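# Press the marked end of a rocker switch down

## Task

Push the marked end of the ivory rocker switch down so it stays latched there, with the switch still lying flat on the table; afterwards no part of the robot may touch the switch, and any drink can, parts box or small stack bin must still be upright.

## Robot and tools

Robot: two arms, left_arm and right_arm, each with six joints listed base to gripper: waist, shoulder, elbow, wrist pitch, wrist yaw, wrist roll, plus a two-finger gripper. Stated joint ranges in rad: waist -2.618 to 3.054, shoulder 0.000 to 3.142, elbow 0.000 to 3.142, wrist pitch -1.571 to 1.571, wrist yaw -1.571 to 1.571, wrist roll -2.094 to 2.094. The true end of a joint may differ from these by up to 0.059 rad.

Frame: all hand positions, orientations and velocities use the scene frame. Its origin sits at table-top height, halfway between the two arms' nominal bases; +x points out over the table, +z up, and left_arm is on the +y side (arm names do not match image sides). end_effector_position is in metres and marks the point between the finger pads, about 1 cm short of the tips; end_effector_quat_wxyz gives orientation. The fingers point along the gripper's +z and separate along its y. Printed hand poses can be a few cm wrong, worse at long reach.

Row layout (shared by execute_actions and move): one flat list of 14 numbers covering both arms, each in [-1, 1]. Numbers 1-6 are left_arm joint offsets in the order above, number 7 is left_arm opening; numbers 8-14 are the same for right_arm. Joint numbers are scaled offsets, not poses: 1.0 equals 2.224 rad for waist, shoulder and elbow, and 8.485 rad for the three wrist joints. They are measured from the Joint targets reported when the action (or move) begins, not from the previous row, so sending the same offset again moves further. Opening is absolute: +1 fully open, -1 closed. Sending 0 for a joint re-commands its current target; to leave a gripper unchanged, resend its current command, since 0 means half open.

execute_actions(actions, cameras): actions is a list of actions; each action is a table of up to 15 rows, one row per 1/30 s control step, and a short table repeats its last row to fill 15 steps. An empty list just reports state. An action is rejected for both arms if it would drive a joint more than 0.059 rad past its range. Per step each target may lead the measured angle by at most 0.339 rad (first three joints) or 2.2 rad (wrists), and targets that would put a gripper over 200 mm from where it is are scaled back, so large offsets may need several actions. cameras lists which images to return ([] none, omitted or ["all"] all).

move(target, speed, blend, opening_speed, blocking, cameras): target is one 14-number row or a list of up to 15 rows; every row's offsets count from the same starting Joint targets. All joints move together, so grippers trace curves, with no obstacle avoidance. speed is the top rad/s of the joint with the longest way to go, 0.01 to 12.57, default 0.5; one value or one per target. blend (rad) rounds corners between listed targets; 0 stops at each. opening_speed sets how fast openings change, per second on the -1..+1 scale, at least 0.2. blocking=false returns after about 0.5 s while the move continues. A result adds a move: line: done, off_target (resting more than 0.035 rad off), moving, held or fault, and limits=held if steps were withheld. done does not mean nothing was touched.

wait(seconds): 0 to 10 s; arms keep their last command and any running move continues. stop: brakes a running move, needing some room. zoom_image(camera, region): camera is cam_head_left or cam_head_right; region [x0, y0, x1, y1] in image pixels from the top-left, at most 504 by 504. finished_scene(scene): ends the current scene, given its number; irreversible.

Results: Joint positions (rad) and Joint velocities (rad/s) per arm in joint order, then finger gap in m (0.094 open); a velocity list may read within noise. Joint targets are what the next offsets count from. Tool commands shows gripper commands; grip_measured is the measured opening on the command scale. Joint torques include arm weight, are noisy, positive toward larger angles, and joints 1-3 flip sign past ±28 N m. Action calls also give step readings. Messages: joint sent to its limit; joint command not followed (clearance check altered targets); MOTOR HOT at 75 °C; OVER-TEMPERATURE FAULT at 90 °C folds that arm and disables it. Cameras are cam_head_left and cam_head_right, both 896x504.

Avoid: fast contact, slamming or hard pressing on the switch or table, the two arms hitting or squeezing each other, knocking over the can, box or bin, and anything leaving the table. A camera cable resting on an object counts as touching it. Holding an arm stretched out or pushing against something it cannot pass heats motors; once the press is done, pull the targets back past the measured positions so the arm stops pushing and lift clear of the switch.

Each tool is called after "Emit:" by a JSON object that holds its "name" and its "arguments", one argument or row to a line.

## Session

Emit:
{"name": "execute_actions", "arguments": {
  "actions": []
}}

Scene clock: 0.00 s.
left_arm: end_effector_position=(+0.4286, +0.2967, +0.1025) grip_measured=+1.000 end_effector_quat_wxyz=(+0.594, -0.058, +0.801, +0.043) | right_arm: end_effector_position=(+0.4064, -0.2592, +0.1034) grip_measured=+1.000 end_effector_quat_wxyz=(+0.590, +0.008, +0.807, -0.016)
Joint positions: left_arm=[0.015 1.55 0.343 0.908 -0.141 -0.044 0.094] | right_arm=[-0.012 1.559 0.377 0.875 -0.004 -0.019 0.094]
Joint velocities: within noise
Joint torques (N m): no reading
Heat: left arm: 25 °C; right arm: 29 °C.
Joint targets: left_arm=[0.015 1.542 0.352 0.915 -0.142 -0.045] | right_arm=[-0.012 1.552 0.383 0.873 -0.004 -0.019]
Tool commands: left_gripper/opening=+1.0 right_gripper/opening=+1.0

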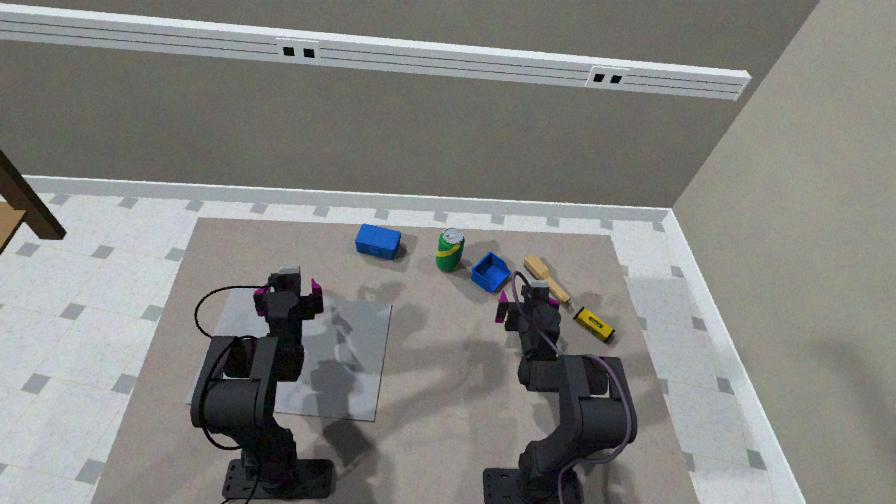

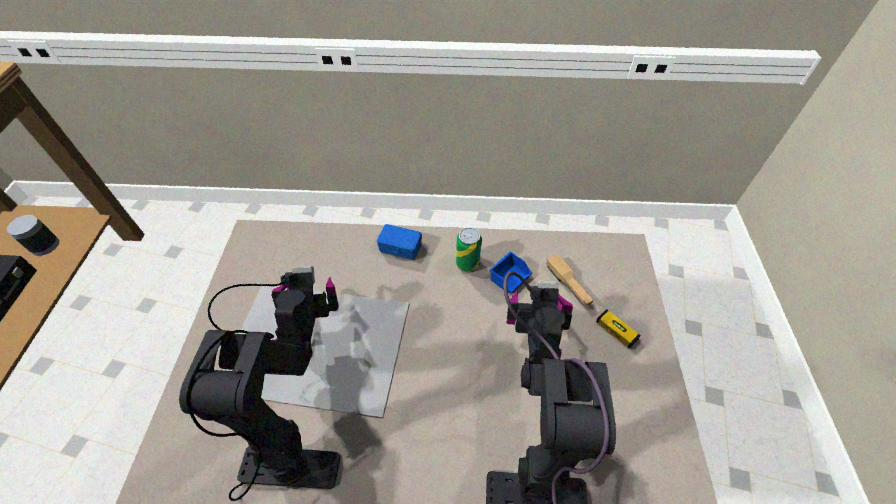

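Emit:
{"name": "zoom_image", "arguments": {
  "camera": "cam_head_left",
  "region": [180, 210, 430, 430]
}}

Emit:
{"name": "zoom_image", "arguments": {
  "camera": "cam_head_right",
  "region": [430, 210, 680, 430]
}}

Emit:
{"name": "zoom_image", "arguments": {
  "camera": "cam_head_left",
  "region": [430, 210, 680, 430]
}}

Emit:
{"name": "zoom_image", "arguments": {
  "camera": "cam_head_right",
  "region": [180, 210, 430, 430]
}}

Scaled by 2.016 from the camera's 896x504 image, which has a finer 1280x720 frame.

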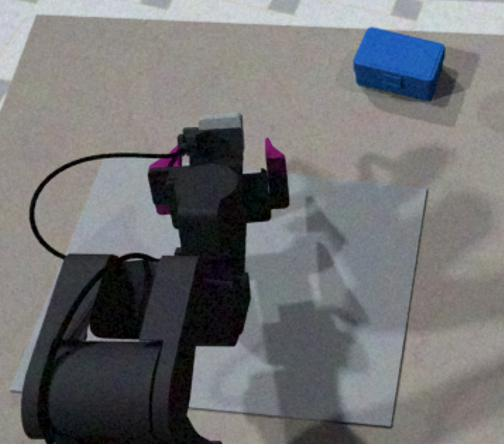

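Scaled by 2.016 from the camera's 896x504 image, which has a finer 1280x720 frame.

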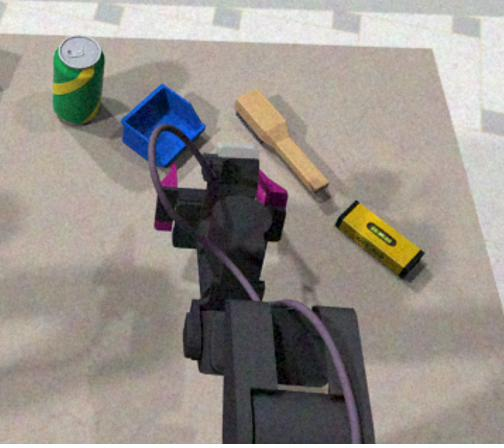

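Scaled by 2.016 from the camera's 896x504 image, which has a finer 1280x720 frame.

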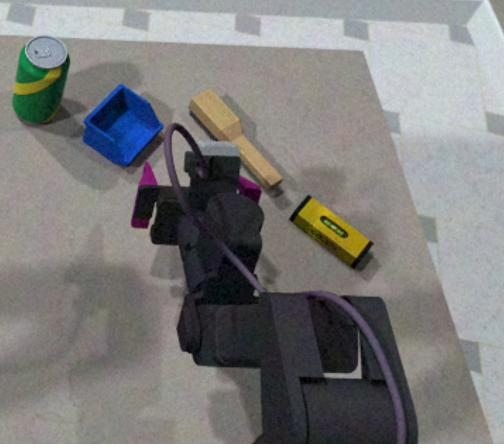

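Scaled by 2.016 from the camera's 896x504 image, which has a finer 1280x720 frame.

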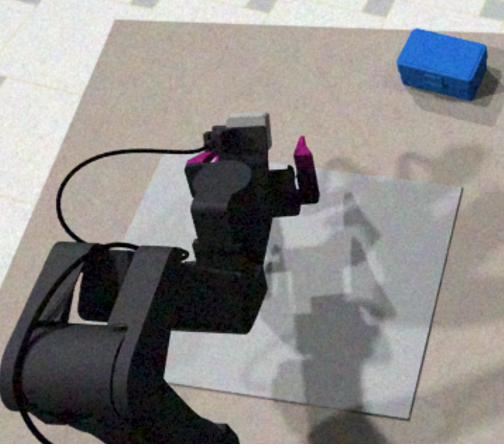

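Emit:
{"name": "zoom_image", "arguments": {
  "camera": "cam_head_right",
  "region": [510, 330, 640, 430]
}}

Emit:
{"name": "zoom_image", "arguments": {
  "camera": "cam_head_left",
  "region": [510, 270, 640, 430]
}}

Emit:
{"name": "zoom_image", "arguments": {
  "camera": "cam_head_right",
  "region": [230, 290, 360, 430]
}}

Scaled by 3.877 from the camera's 896x504 image, which has a finer 1280x720 frame.

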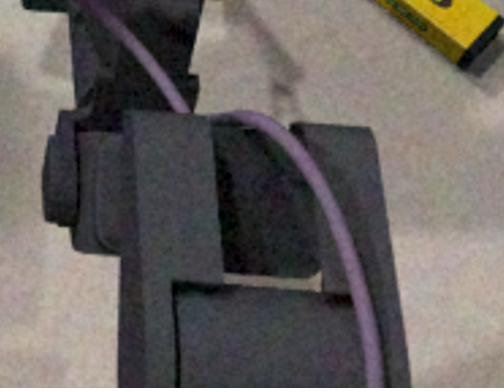

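Scaled by 3.150 from the camera's 896x504 image, which has a finer 1280x720 frame.

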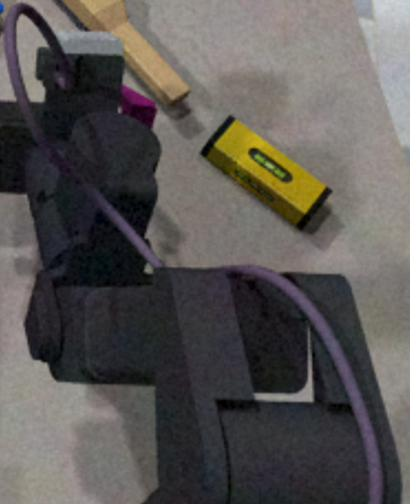

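Scaled by 3.600 from the camera's 896x504 image, which has a finer 1280x720 frame.

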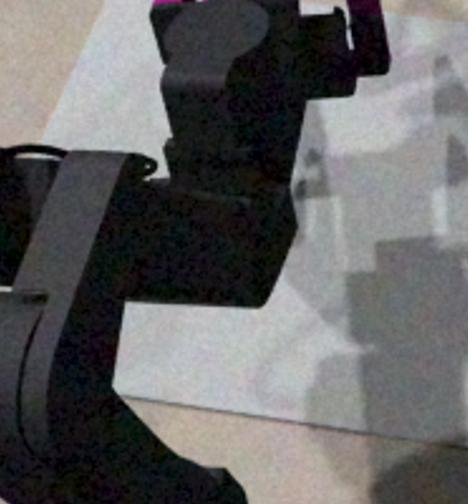

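Emit:
{"name": "move", "arguments": {
  "target": [
    [0, -0.2, 0, 0, 0, 0, 1, 0, -0.2, 0, 0, 0, 0, 1]
  ],
  "speed": 0.6
}}

Scene clock: 16.80 s.
left_arm: end_effector_position=(+0.4001, +0.2968, +0.2634) grip_measured=+1.000 end_effector_quat_wxyz=(+0.755, -0.067, +0.652, +0.028) | right_arm: end_effector_position=(+0.3771, -0.2579, +0.2641) grip_measured=+1.000 end_effector_quat_wxyz=(+0.747, +0.006, +0.664, -0.021)
Joint positions: left_arm=[0.015 1.111 0.343 0.911 -0.141 -0.044 0.094] | right_arm=[-0.012 1.119 0.377 0.861 -0.004 -0.019 0.094]
Joint velocities: within noise
Joint torques (N m): left_arm=[0.02 -3.54 8.43 2.17 0.02 -0.04] | right_arm=[0.01 -2.88 7.9 2.17 -0.01 -0.03]
Heat: left arm: 28 °C; right arm: 33 °C.
Joint targets: left_arm=[0.015 1.097 0.352 0.915 -0.142 -0.045] | right_arm=[-0.012 1.107 0.383 0.873 -0.004 -0.019]
move: done

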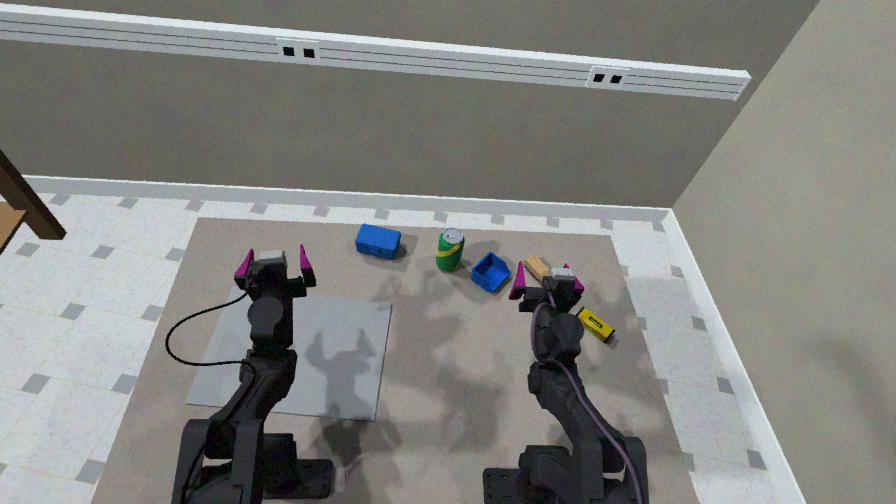

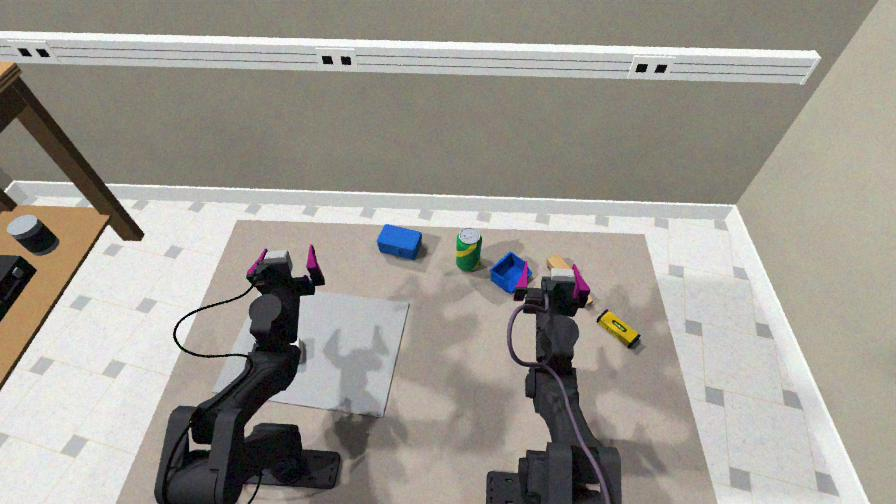

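Emit:
{"name": "move", "arguments": {
  "target": [
    [0.22, 0, 0, 0, 0, 0, 1, -0.1, 0, 0, 0, 0, 0, 1]
  ],
  "speed": 0.6
}}

Emit:
{"name": "zoom_image", "arguments": {
  "camera": "cam_head_right",
  "region": [200, 290, 350, 420]
}}

Emit:
{"name": "zoom_image", "arguments": {
  "camera": "cam_head_left",
  "region": [200, 290, 350, 420]
}}

Scene clock: 19.77 s.
left_arm: end_effector_position=(+0.3467, +0.4637, +0.2634) grip_measured=+1.000 end_effector_quat_wxyz=(+0.726, -0.221, +0.617, +0.208) | right_arm: end_effector_position=(+0.3652, -0.3386, +0.2641) grip_measured=+1.000 end_effector_quat_wxyz=(+0.741, +0.079, +0.659, -0.103)
Joint positions: left_arm=[0.498 1.111 0.343 0.911 -0.14 -0.044 0.094] | right_arm=[-0.231 1.119 0.377 0.861 -0.003 -0.019 0.094]
Joint velocities: within noise
Joint torques (N m): left_arm=[0.4 -3.47 8.39 2.14 -0.02 -0.04] | right_arm=[-0.38 -2.91 7.9 2.17 -0.02 -0.03]
Heat: left arm: 29 °C; right arm: 33 °C.
Joint targets: left_arm=[0.504 1.097 0.352 0.915 -0.142 -0.045] | right_arm=[-0.235 1.107 0.383 0.873 -0.004 -0.019]
move: done

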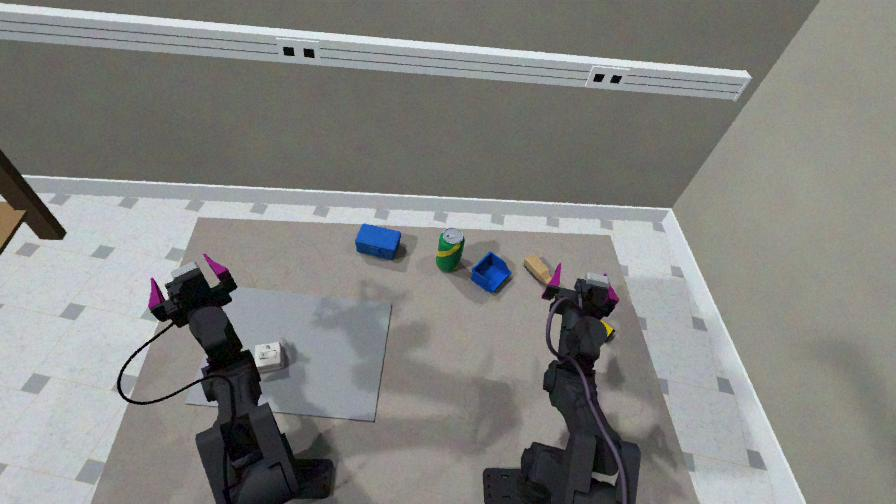

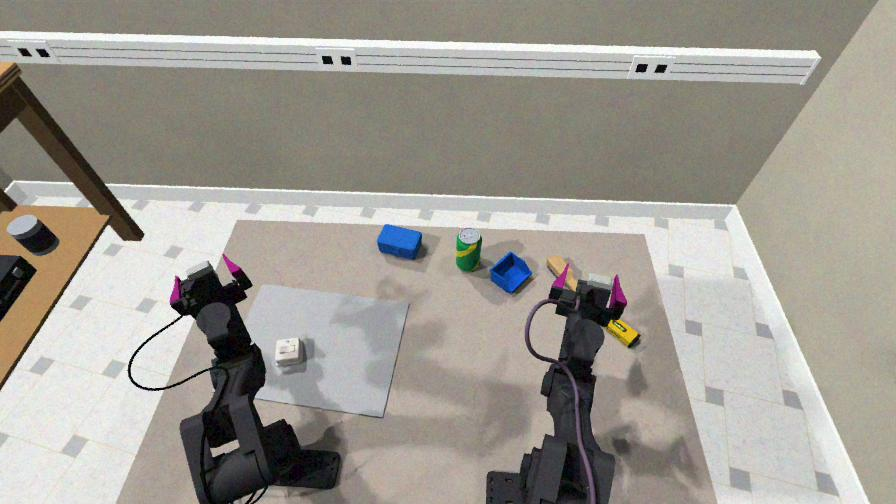

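Scaled by 3.360 from the camera's 896x504 image, which has a finer 1280x720 frame.

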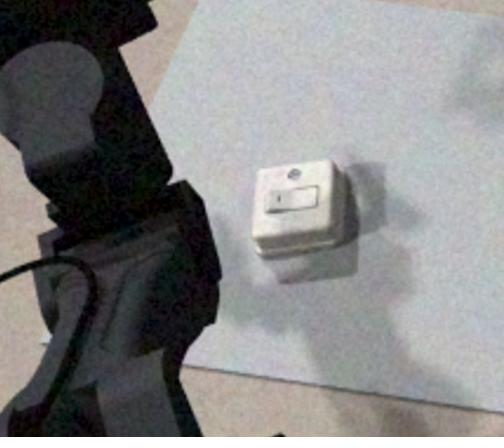

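Scaled by 3.360 from the camera's 896x504 image, which has a finer 1280x720 frame.

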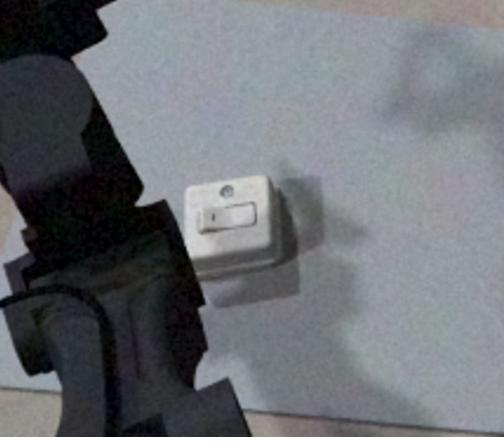

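Emit:
{"name": "zoom_image", "arguments": {
  "camera": "cam_head_right",
  "region": [268, 330, 312, 372]
}}

Emit:
{"name": "zoom_image", "arguments": {
  "camera": "cam_head_left",
  "region": [248, 335, 292, 377]
}}

Scaled by 11.455 from the camera's 896x504 image, which has a finer 1280x720 frame.

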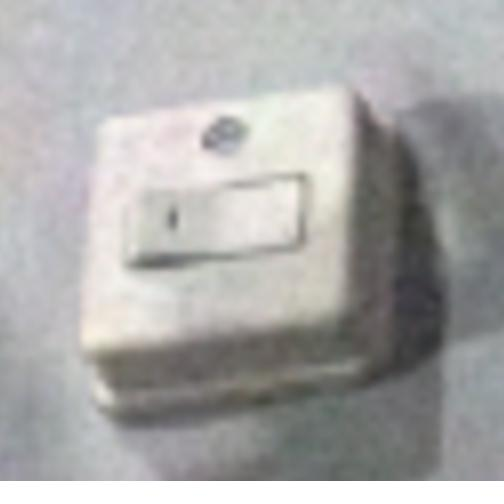

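Scaled by 11.455 from the camera's 896x504 image, which has a finer 1280x720 frame.

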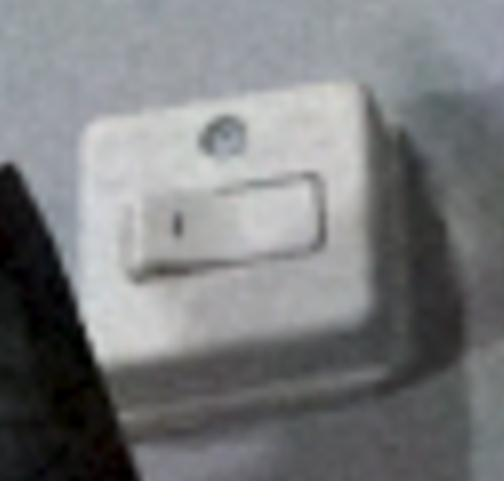

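Emit:
{"name": "zoom_image", "arguments": {
  "camera": "cam_head_right",
  "region": [150, 240, 270, 340]
}}

Emit:
{"name": "zoom_image", "arguments": {
  "camera": "cam_head_left",
  "region": [130, 240, 250, 340]
}}

Emit:
{"name": "zoom_image", "arguments": {
  "camera": "cam_head_left",
  "region": [520, 240, 640, 340]
}}

Scaled by 4.200 from the camera's 896x504 image, which has a finer 1280x720 frame.

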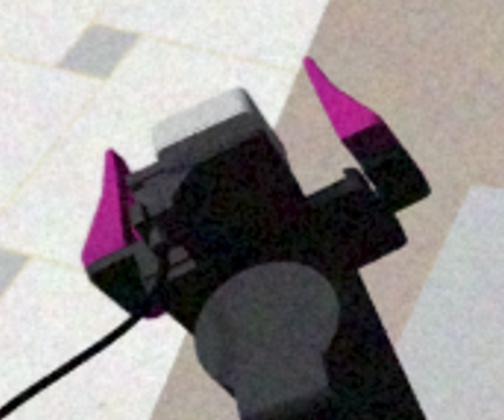

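Scaled by 4.200 from the camera's 896x504 image, which has a finer 1280x720 frame.

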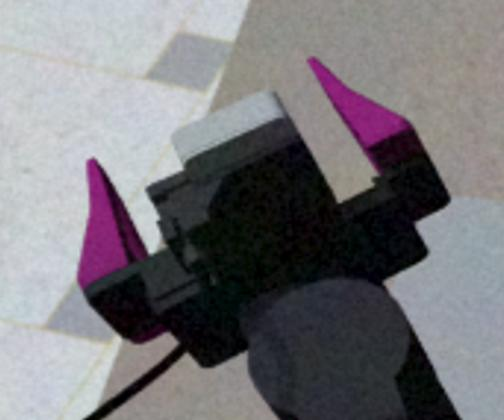

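Scaled by 4.200 from the camera's 896x504 image, which has a finer 1280x720 frame.

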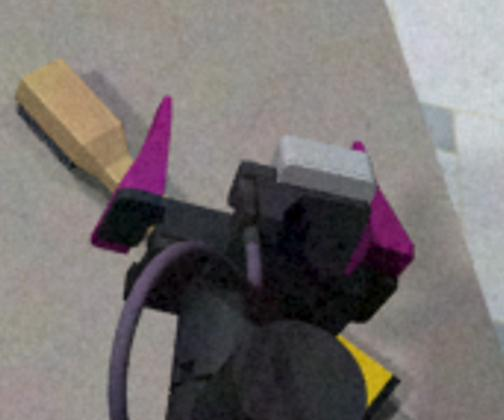

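Emit:
{"name": "move", "arguments": {
  "target": [
    [0, 0.263, 0.5198, -0.27236, 0.01674, 0.0053, -1, 0, 0, 0, 0, 0, 0, 1]
  ],
  "speed": 1.0,
  "opening_speed": 1.5
}}

Emit:
{"name": "zoom_image", "arguments": {
  "camera": "cam_head_right",
  "region": [190, 240, 350, 400]
}}

Emit:
{"name": "zoom_image", "arguments": {
  "camera": "cam_head_left",
  "region": [170, 240, 330, 400]
}}

Scene clock: 40.43 s.
left_arm: end_effector_position=(+0.2962, +0.4114, +0.1473) grip_measured=-0.995 end_effector_quat_wxyz=(-0.001, -0.243, +0.970, +0.005) | right_arm: end_effector_position=(+0.3652, -0.3386, +0.2641) grip_measured=+1.000 end_effector_quat_wxyz=(+0.741, +0.079, +0.659, -0.103)
Joint positions: left_arm=[0.498 1.664 1.48 -1.387 -0.011 -0.011 0] | right_arm=[-0.231 1.119 0.377 0.861 -0.003 -0.019 0.094]
Joint velocities: within noise
Joint torques (N m): left_arm=[0.42 -5.11 9.37 0.44 0.14 0.07] | right_arm=[-0.36 -2.91 7.9 2.17 -0.03 -0.02]
Heat: left arm: 30 °C; right arm: 34 °C.
Joint targets: left_arm=[0.504 1.682 1.508 -1.396 0.000 0.000] | right_arm=[-0.235 1.107 0.383 0.873 -0.004 -0.019]
move: done

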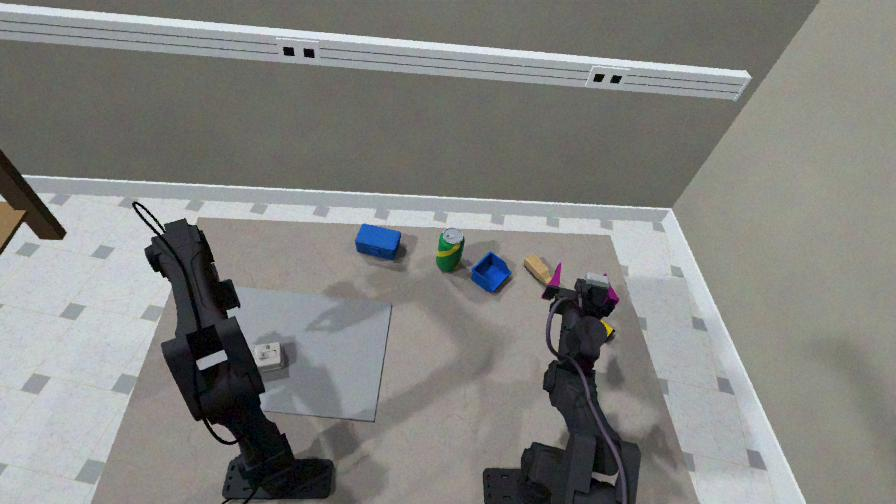

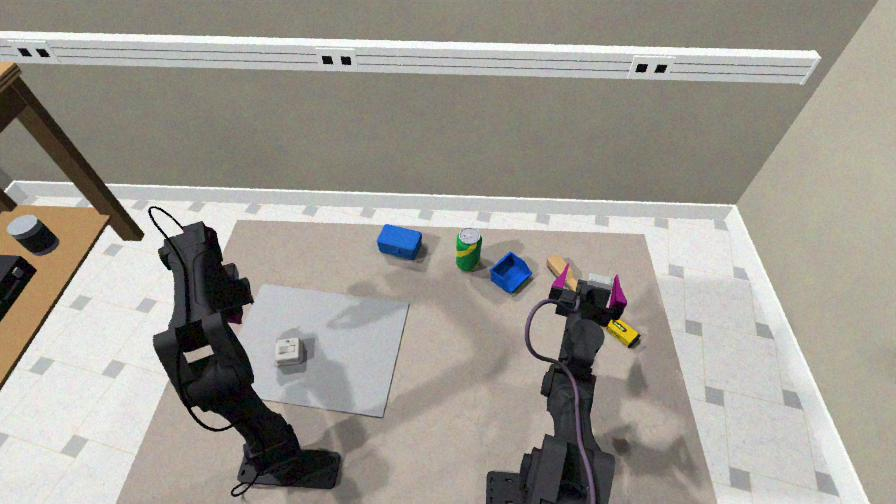

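Scaled by 3.150 from the camera's 896x504 image, which has a finer 1280x720 frame.

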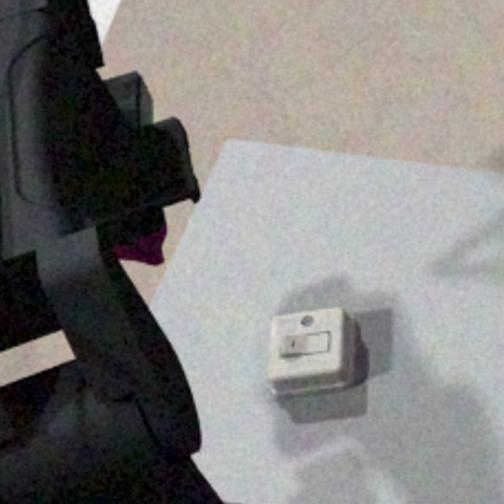

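Scaled by 3.150 from the camera's 896x504 image, which has a finer 1280x720 frame.

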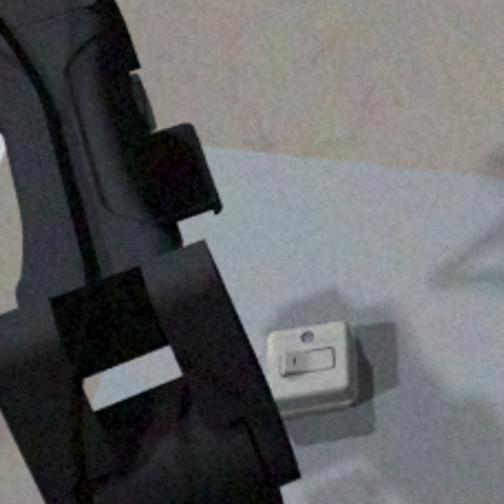

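Emit:
{"name": "move", "arguments": {
  "target": [
    [-0.0917, -0.1043, -0.2464, 0.1438, 0, 0, -1, 0, 0, 0, 0, 0, 0, 1],
    [-0.1817, -0.0117, -0.4928, 0.2876, 0, 0, -1, 0, 0, 0, 0, 0, 0, 1]
  ],
  "speed": 1.0,
  "blend": 0.1
}}

Emit:
{"name": "zoom_image", "arguments": {
  "camera": "cam_head_right",
  "region": [260, 220, 380, 340]
}}

Emit:
{"name": "zoom_image", "arguments": {
  "camera": "cam_head_left",
  "region": [240, 220, 360, 340]
}}

Scene clock: 58.80 s.
left_arm: end_effector_position=(+0.4547, +0.3108, +0.1221) grip_measured=-0.995 end_effector_quat_wxyz=(+0.632, -0.040, +0.774, +0.027) | right_arm: end_effector_position=(+0.3652, -0.3386, +0.2641) grip_measured=+1.000 end_effector_quat_wxyz=(+0.741, +0.079, +0.659, -0.103)
Joint positions: left_arm=[0.105 1.641 0.416 1.023 -0.006 -0.01 0] | right_arm=[-0.231 1.119 0.377 0.861 -0.003 -0.019 0.094]
Joint velocities: within noise
Joint torques (N m): left_arm=[-0.44 -4.3 5.35 2.43 0.09 0.09] | right_arm=[-0.36 -2.91 7.88 2.17 -0.03 -0.03]
Heat: left arm: 28 °C; right arm: 35 °C.
Joint targets: left_arm=[0.100 1.656 0.412 1.044 0.000 0.000] | right_arm=[-0.235 1.107 0.383 0.873 -0.004 -0.019]
move: done

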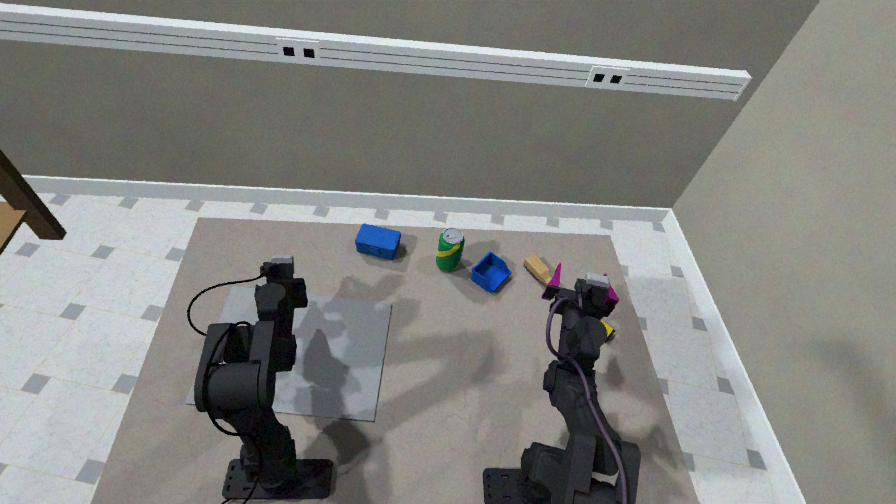

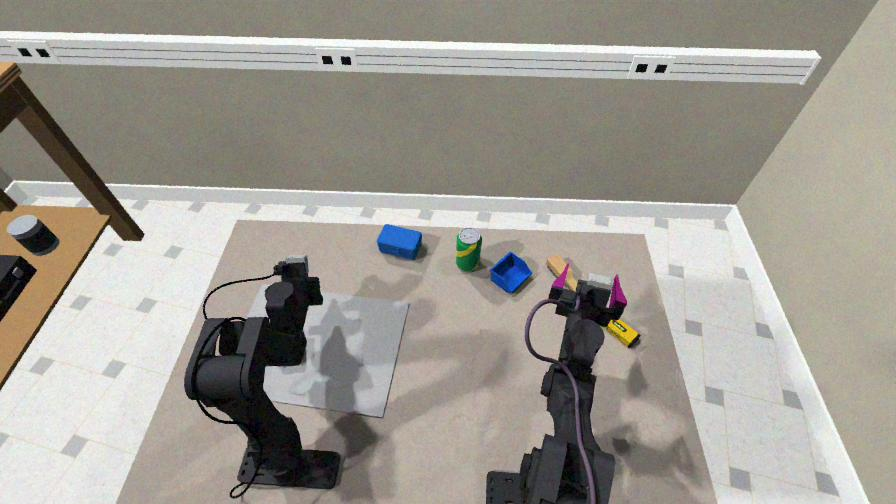

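Scaled by 4.200 from the camera's 896x504 image, which has a finer 1280x720 frame.

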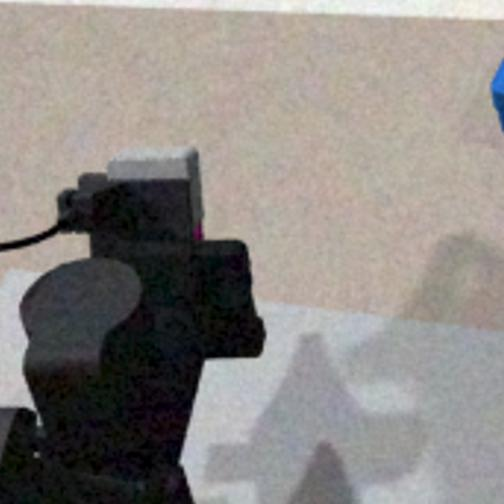

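Scaled by 4.200 from the camera's 896x504 image, which has a finer 1280x720 frame.

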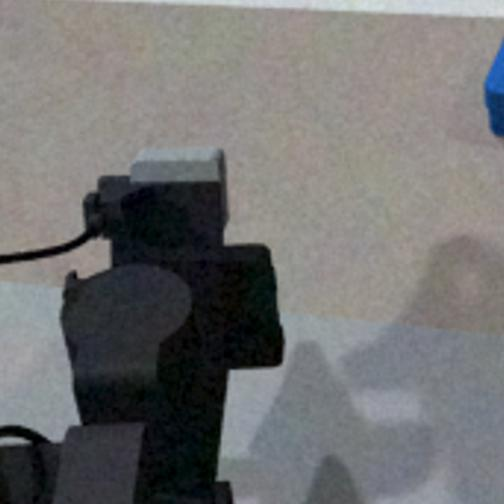

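Emit:
{"name": "move", "arguments": {
  "target": [
    [0, -0.05, 0, 0, 0, 0.185, 1, 0, 0, 0, 0, 0, 0, 1]
  ],
  "speed": 1.5,
  "opening_speed": 2
}}

Emit:
{"name": "zoom_image", "arguments": {
  "camera": "cam_head_right",
  "region": [240, 220, 360, 340]
}}

Emit:
{"name": "zoom_image", "arguments": {
  "camera": "cam_head_left",
  "region": [220, 220, 340, 340]
}}

Scene clock: 65.43 s.
left_arm: end_effector_position=(+0.4537, +0.3107, +0.1483) grip_measured=+0.999 end_effector_quat_wxyz=(+0.443, +0.506, +0.558, +0.486) | right_arm: end_effector_position=(+0.3652, -0.3386, +0.2641) grip_measured=+1.000 end_effector_quat_wxyz=(+0.741, +0.079, +0.659, -0.103)
Joint positions: left_arm=[0.105 1.577 0.416 1.025 -0.006 1.567 0.094] | right_arm=[-0.231 1.119 0.377 0.861 -0.003 -0.019 0.094]
Joint velocities: within noise
Joint torques (N m): left_arm=[-0.59 -7.87 5.78 2.42 0.08 -0.01] | right_arm=[-0.36 -2.89 7.88 2.17 -0.02 -0.02]
Heat: left arm: 30 °C; right arm: 35 °C.
Joint targets: left_arm=[0.100 1.545 0.412 1.044 0.000 1.570] | right_arm=[-0.235 1.107 0.383 0.873 -0.004 -0.019]
move: done

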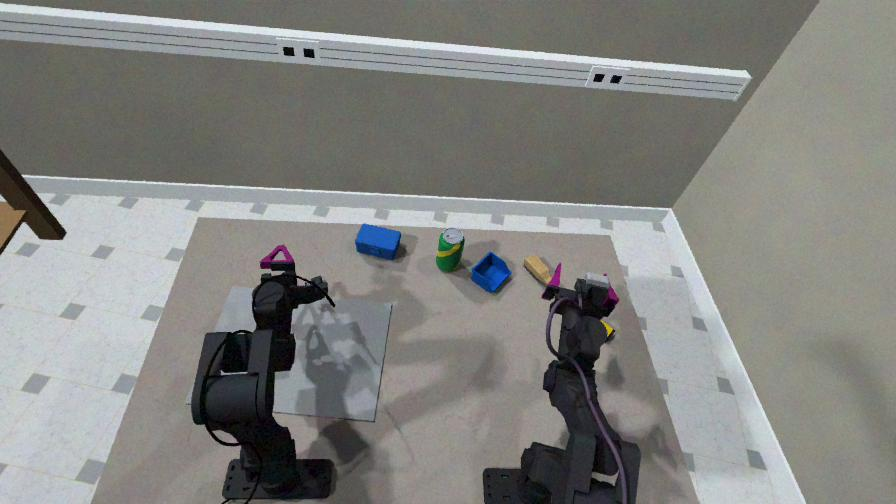

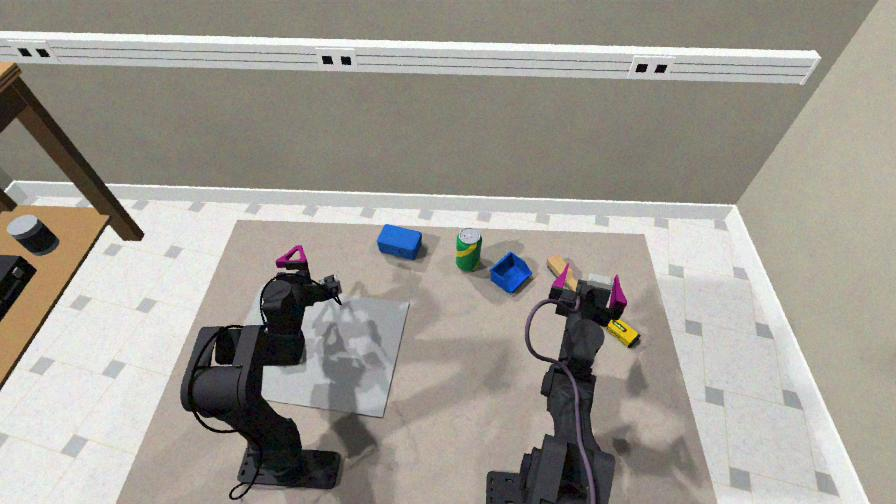

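Scaled by 4.200 from the camera's 896x504 image, which has a finer 1280x720 frame.

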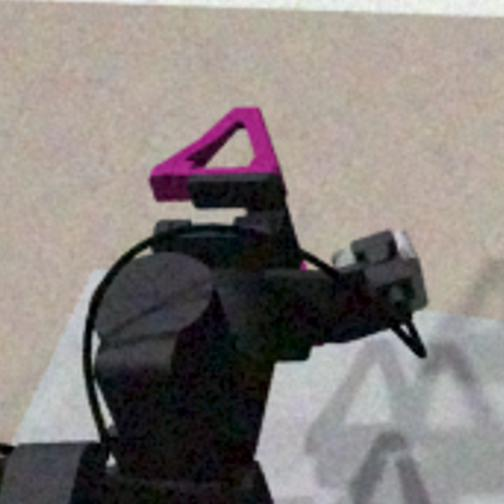

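Scaled by 4.200 from the camera's 896x504 image, which has a finer 1280x720 frame.

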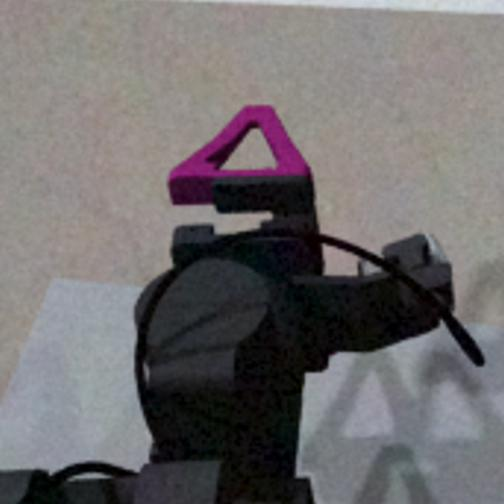

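Emit:
{"name": "move", "arguments": {
  "target": [
    [0.045, 0.0243, -0.0049, -0.029, 0, 0, -1, 0, 0, 0, 0, 0, 0, 1]
  ],
  "speed": 1.0,
  "opening_speed": 2
}}

Emit:
{"name": "zoom_image", "arguments": {
  "camera": "cam_head_right",
  "region": [240, 220, 360, 340]
}}

Emit:
{"name": "zoom_image", "arguments": {
  "camera": "cam_head_left",
  "region": [220, 220, 340, 340]
}}

Scene clock: 71.43 s.
left_arm: end_effector_position=(+0.4321, +0.3449, +0.0880) grip_measured=-0.995 end_effector_quat_wxyz=(+0.360, +0.529, +0.636, +0.432) | right_arm: end_effector_position=(+0.3652, -0.3386, +0.2641) grip_measured=+1.000 end_effector_quat_wxyz=(+0.741, +0.079, +0.659, -0.103)
Joint positions: left_arm=[0.195 1.584 0.406 0.803 -0.005 1.568 0] | right_arm=[-0.231 1.119 0.377 0.861 -0.003 -0.019 0.094]
Joint velocities: within noise
Joint torques (N m): left_arm=[0.38 -4 5.45 2.13 0.09 -0.02] | right_arm=[-0.38 -2.91 7.9 2.17 -0.03 -0.03]
Heat: left arm: 32 °C; right arm: 35 °C.
Joint targets: left_arm=[0.200 1.598 0.401 0.798 0.000 1.569] | right_arm=[-0.235 1.107 0.383 0.873 -0.004 -0.019]
move: done

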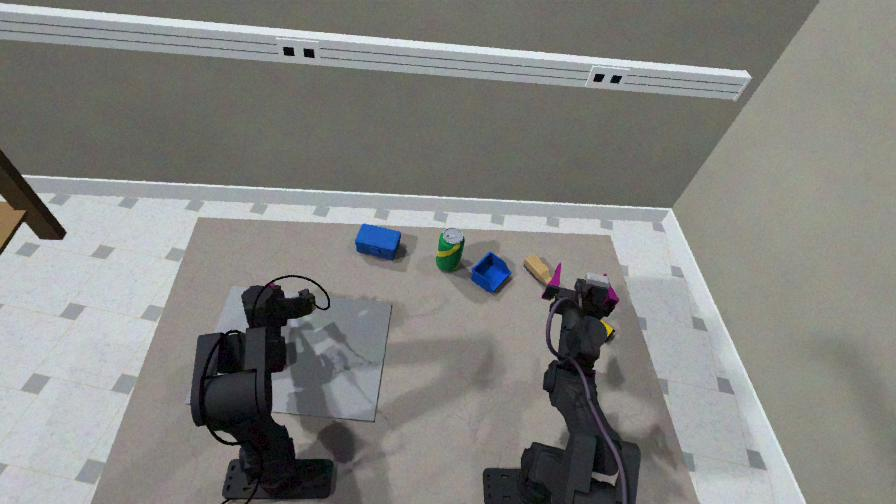

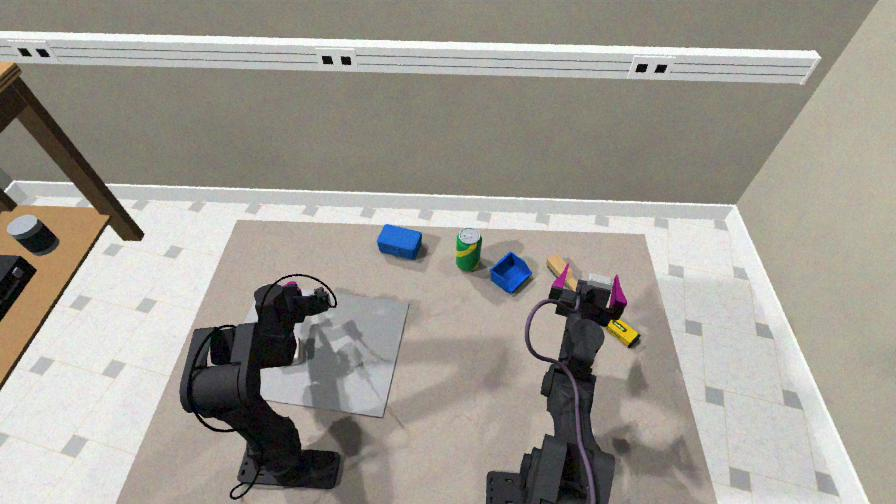

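Scaled by 4.200 from the camera's 896x504 image, which has a finer 1280x720 frame.

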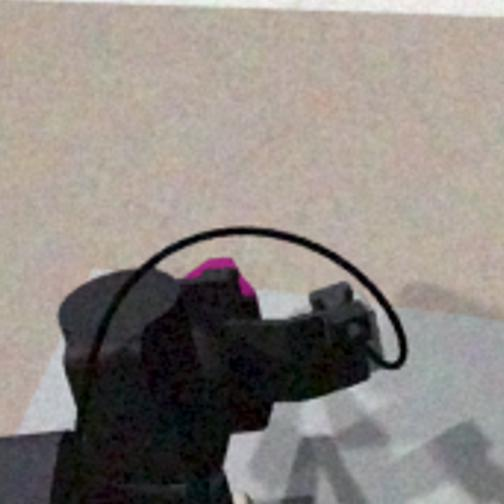

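Scaled by 4.200 from the camera's 896x504 image, which has a finer 1280x720 frame.

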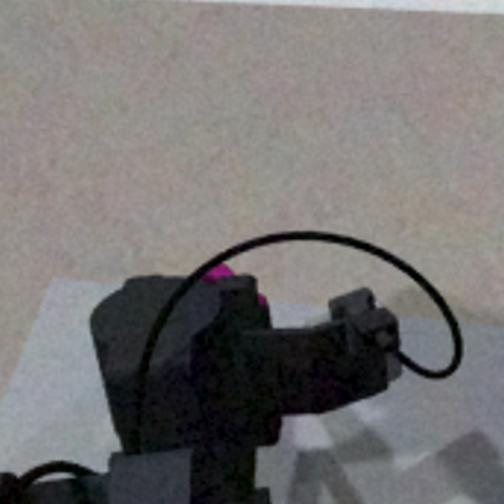

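Emit:
{"name": "move", "arguments": {
  "target": [
    [0.045, -0.134, 0.1344, -0.094, 0.0236, -0.0906, -1, 0, 0, 0, 0, 0, 0, 1],
    [0.0899, -0.0371, 0.2896, -0.2237, 0.0613, -0.1849, -1, 0, 0, 0, 0, 0, 0, 1]
  ],
  "speed": 1.0,
  "blend": 0.1
}}

Emit:
{"name": "zoom_image", "arguments": {
  "camera": "cam_head_right",
  "region": [240, 280, 360, 400]
}}

Emit:
{"name": "zoom_image", "arguments": {
  "camera": "cam_head_left",
  "region": [220, 280, 340, 400]
}}

Scene clock: 95.60 s.
left_arm: end_effector_position=(+0.2940, +0.2834, +0.0944) grip_measured=-0.995 end_effector_quat_wxyz=(+0.045, -0.178, +0.952, -0.243) | right_arm: end_effector_position=(+0.3652, -0.3386, +0.2641) grip_measured=+1.000 end_effector_quat_wxyz=(+0.741, +0.079, +0.659, -0.103)
Joint positions: left_arm=[0.393 1.502 1.018 -1.091 0.499 0.007 0] | right_arm=[-0.231 1.119 0.377 0.861 -0.003 -0.019 0.094]
Joint velocities: within noise
Joint torques (N m): left_arm=[0.55 -3.73 9.33 0.42 0.59 -0.09] | right_arm=[-0.36 -2.91 7.87 2.16 -0.03 -0.02]
Heat: left arm: 32 °C; right arm: 36 °C.
Joint targets: left_arm=[0.400 1.516 1.045 -1.100 0.520 0.000] | right_arm=[-0.235 1.107 0.383 0.873 -0.004 -0.019]
move: done

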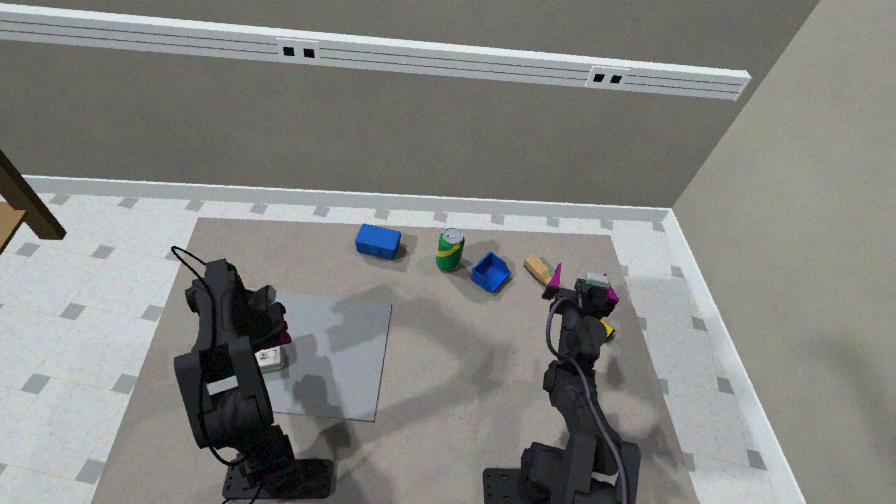

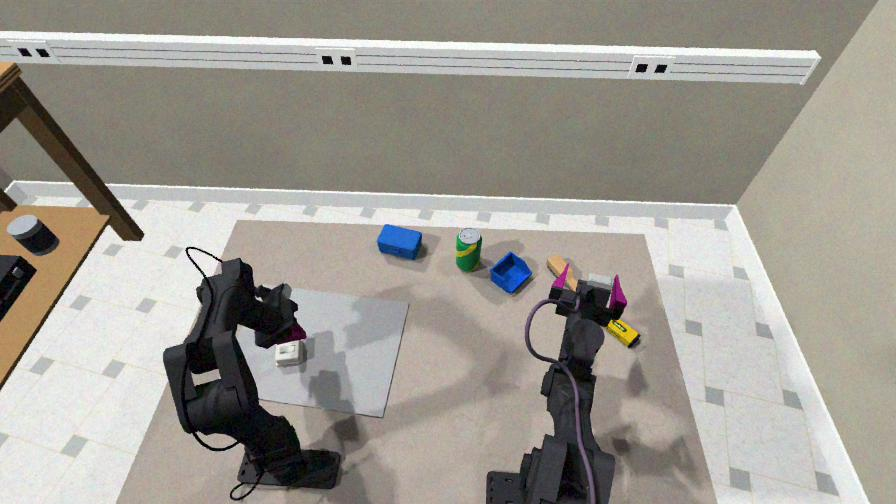

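Scaled by 4.200 from the camera's 896x504 image, which has a finer 1280x720 frame.

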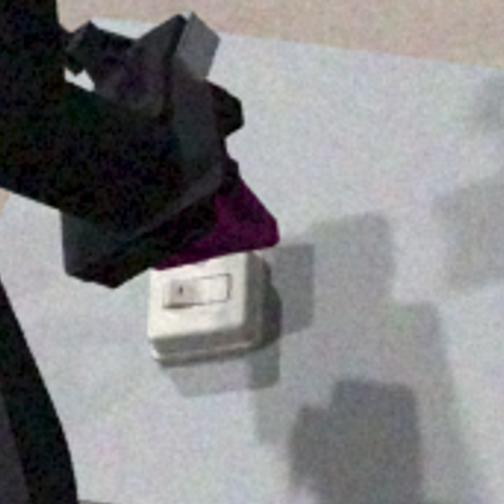

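Scaled by 4.200 from the camera's 896x504 image, which has a finer 1280x720 frame.

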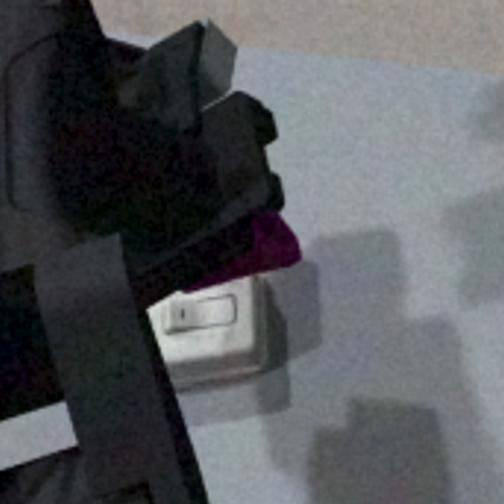

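Emit:
{"name": "move", "arguments": {
  "target": [0.112, 0.0189, -0.0247, 0.01179, 0.00236, 0, -1, 0, 0, 0, 0, 0, 0, 1],
  "speed": 0.5
}}

Emit:
{"name": "zoom_image", "arguments": {
  "camera": "cam_head_right",
  "region": [250, 310, 330, 390]
}}

Emit:
{"name": "zoom_image", "arguments": {
  "camera": "cam_head_left",
  "region": [230, 310, 310, 390]
}}

Scene clock: 109.00 s.
left_arm: end_effector_position=(+0.2923, +0.3509, +0.0808) grip_measured=-0.995 end_effector_quat_wxyz=(+0.083, -0.295, +0.920, -0.243) | right_arm: end_effector_position=(+0.3652, -0.3386, +0.2641) grip_measured=+1.000 end_effector_quat_wxyz=(+0.741, +0.079, +0.659, -0.103)
Joint positions: left_arm=[0.646 1.545 0.996 -1.015 0.519 0.006 0] | right_arm=[-0.231 1.119 0.377 0.861 -0.003 -0.019 0.094]
Joint velocities: within noise
Joint torques (N m): left_arm=[0.21 -4.15 5.97 0.71 0.56 -0.08] | right_arm=[-0.36 -2.91 7.88 2.17 -0.02 -0.02]
Heat: left arm: 29 °C; right arm: 36 °C.
Joint targets: left_arm=[0.649 1.558 0.990 -1.000 0.540 0.001] | right_arm=[-0.235 1.107 0.383 0.873 -0.004 -0.019]
move: done

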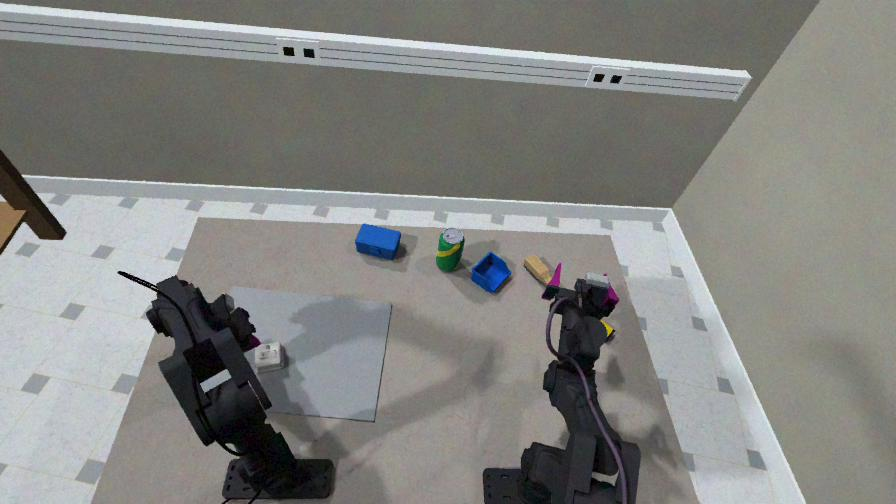

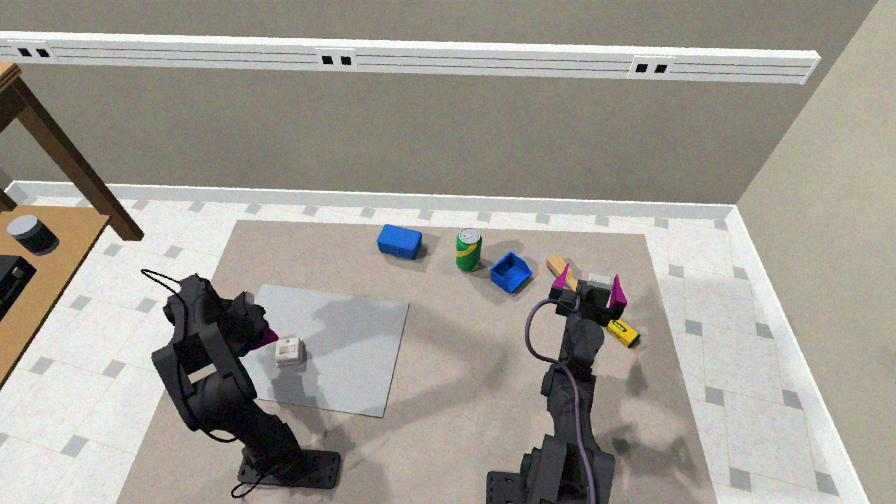

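Scaled by 6.300 from the camera's 896x504 image, which has a finer 1280x720 frame.

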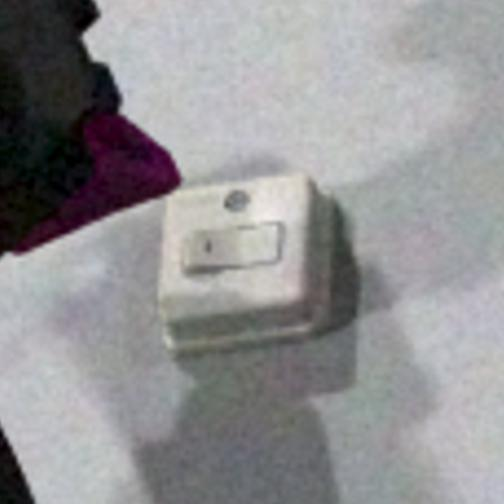

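Scaled by 6.300 from the camera's 896x504 image, which has a finer 1280x720 frame.

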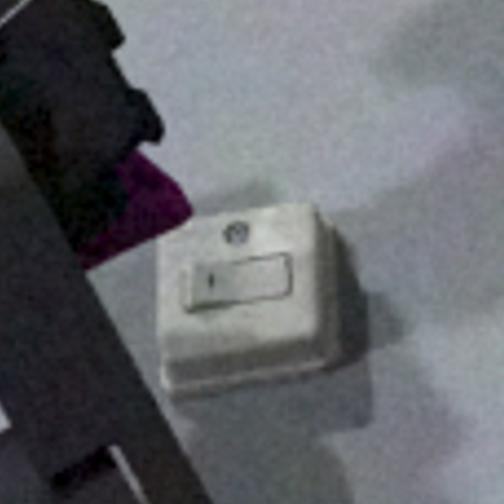

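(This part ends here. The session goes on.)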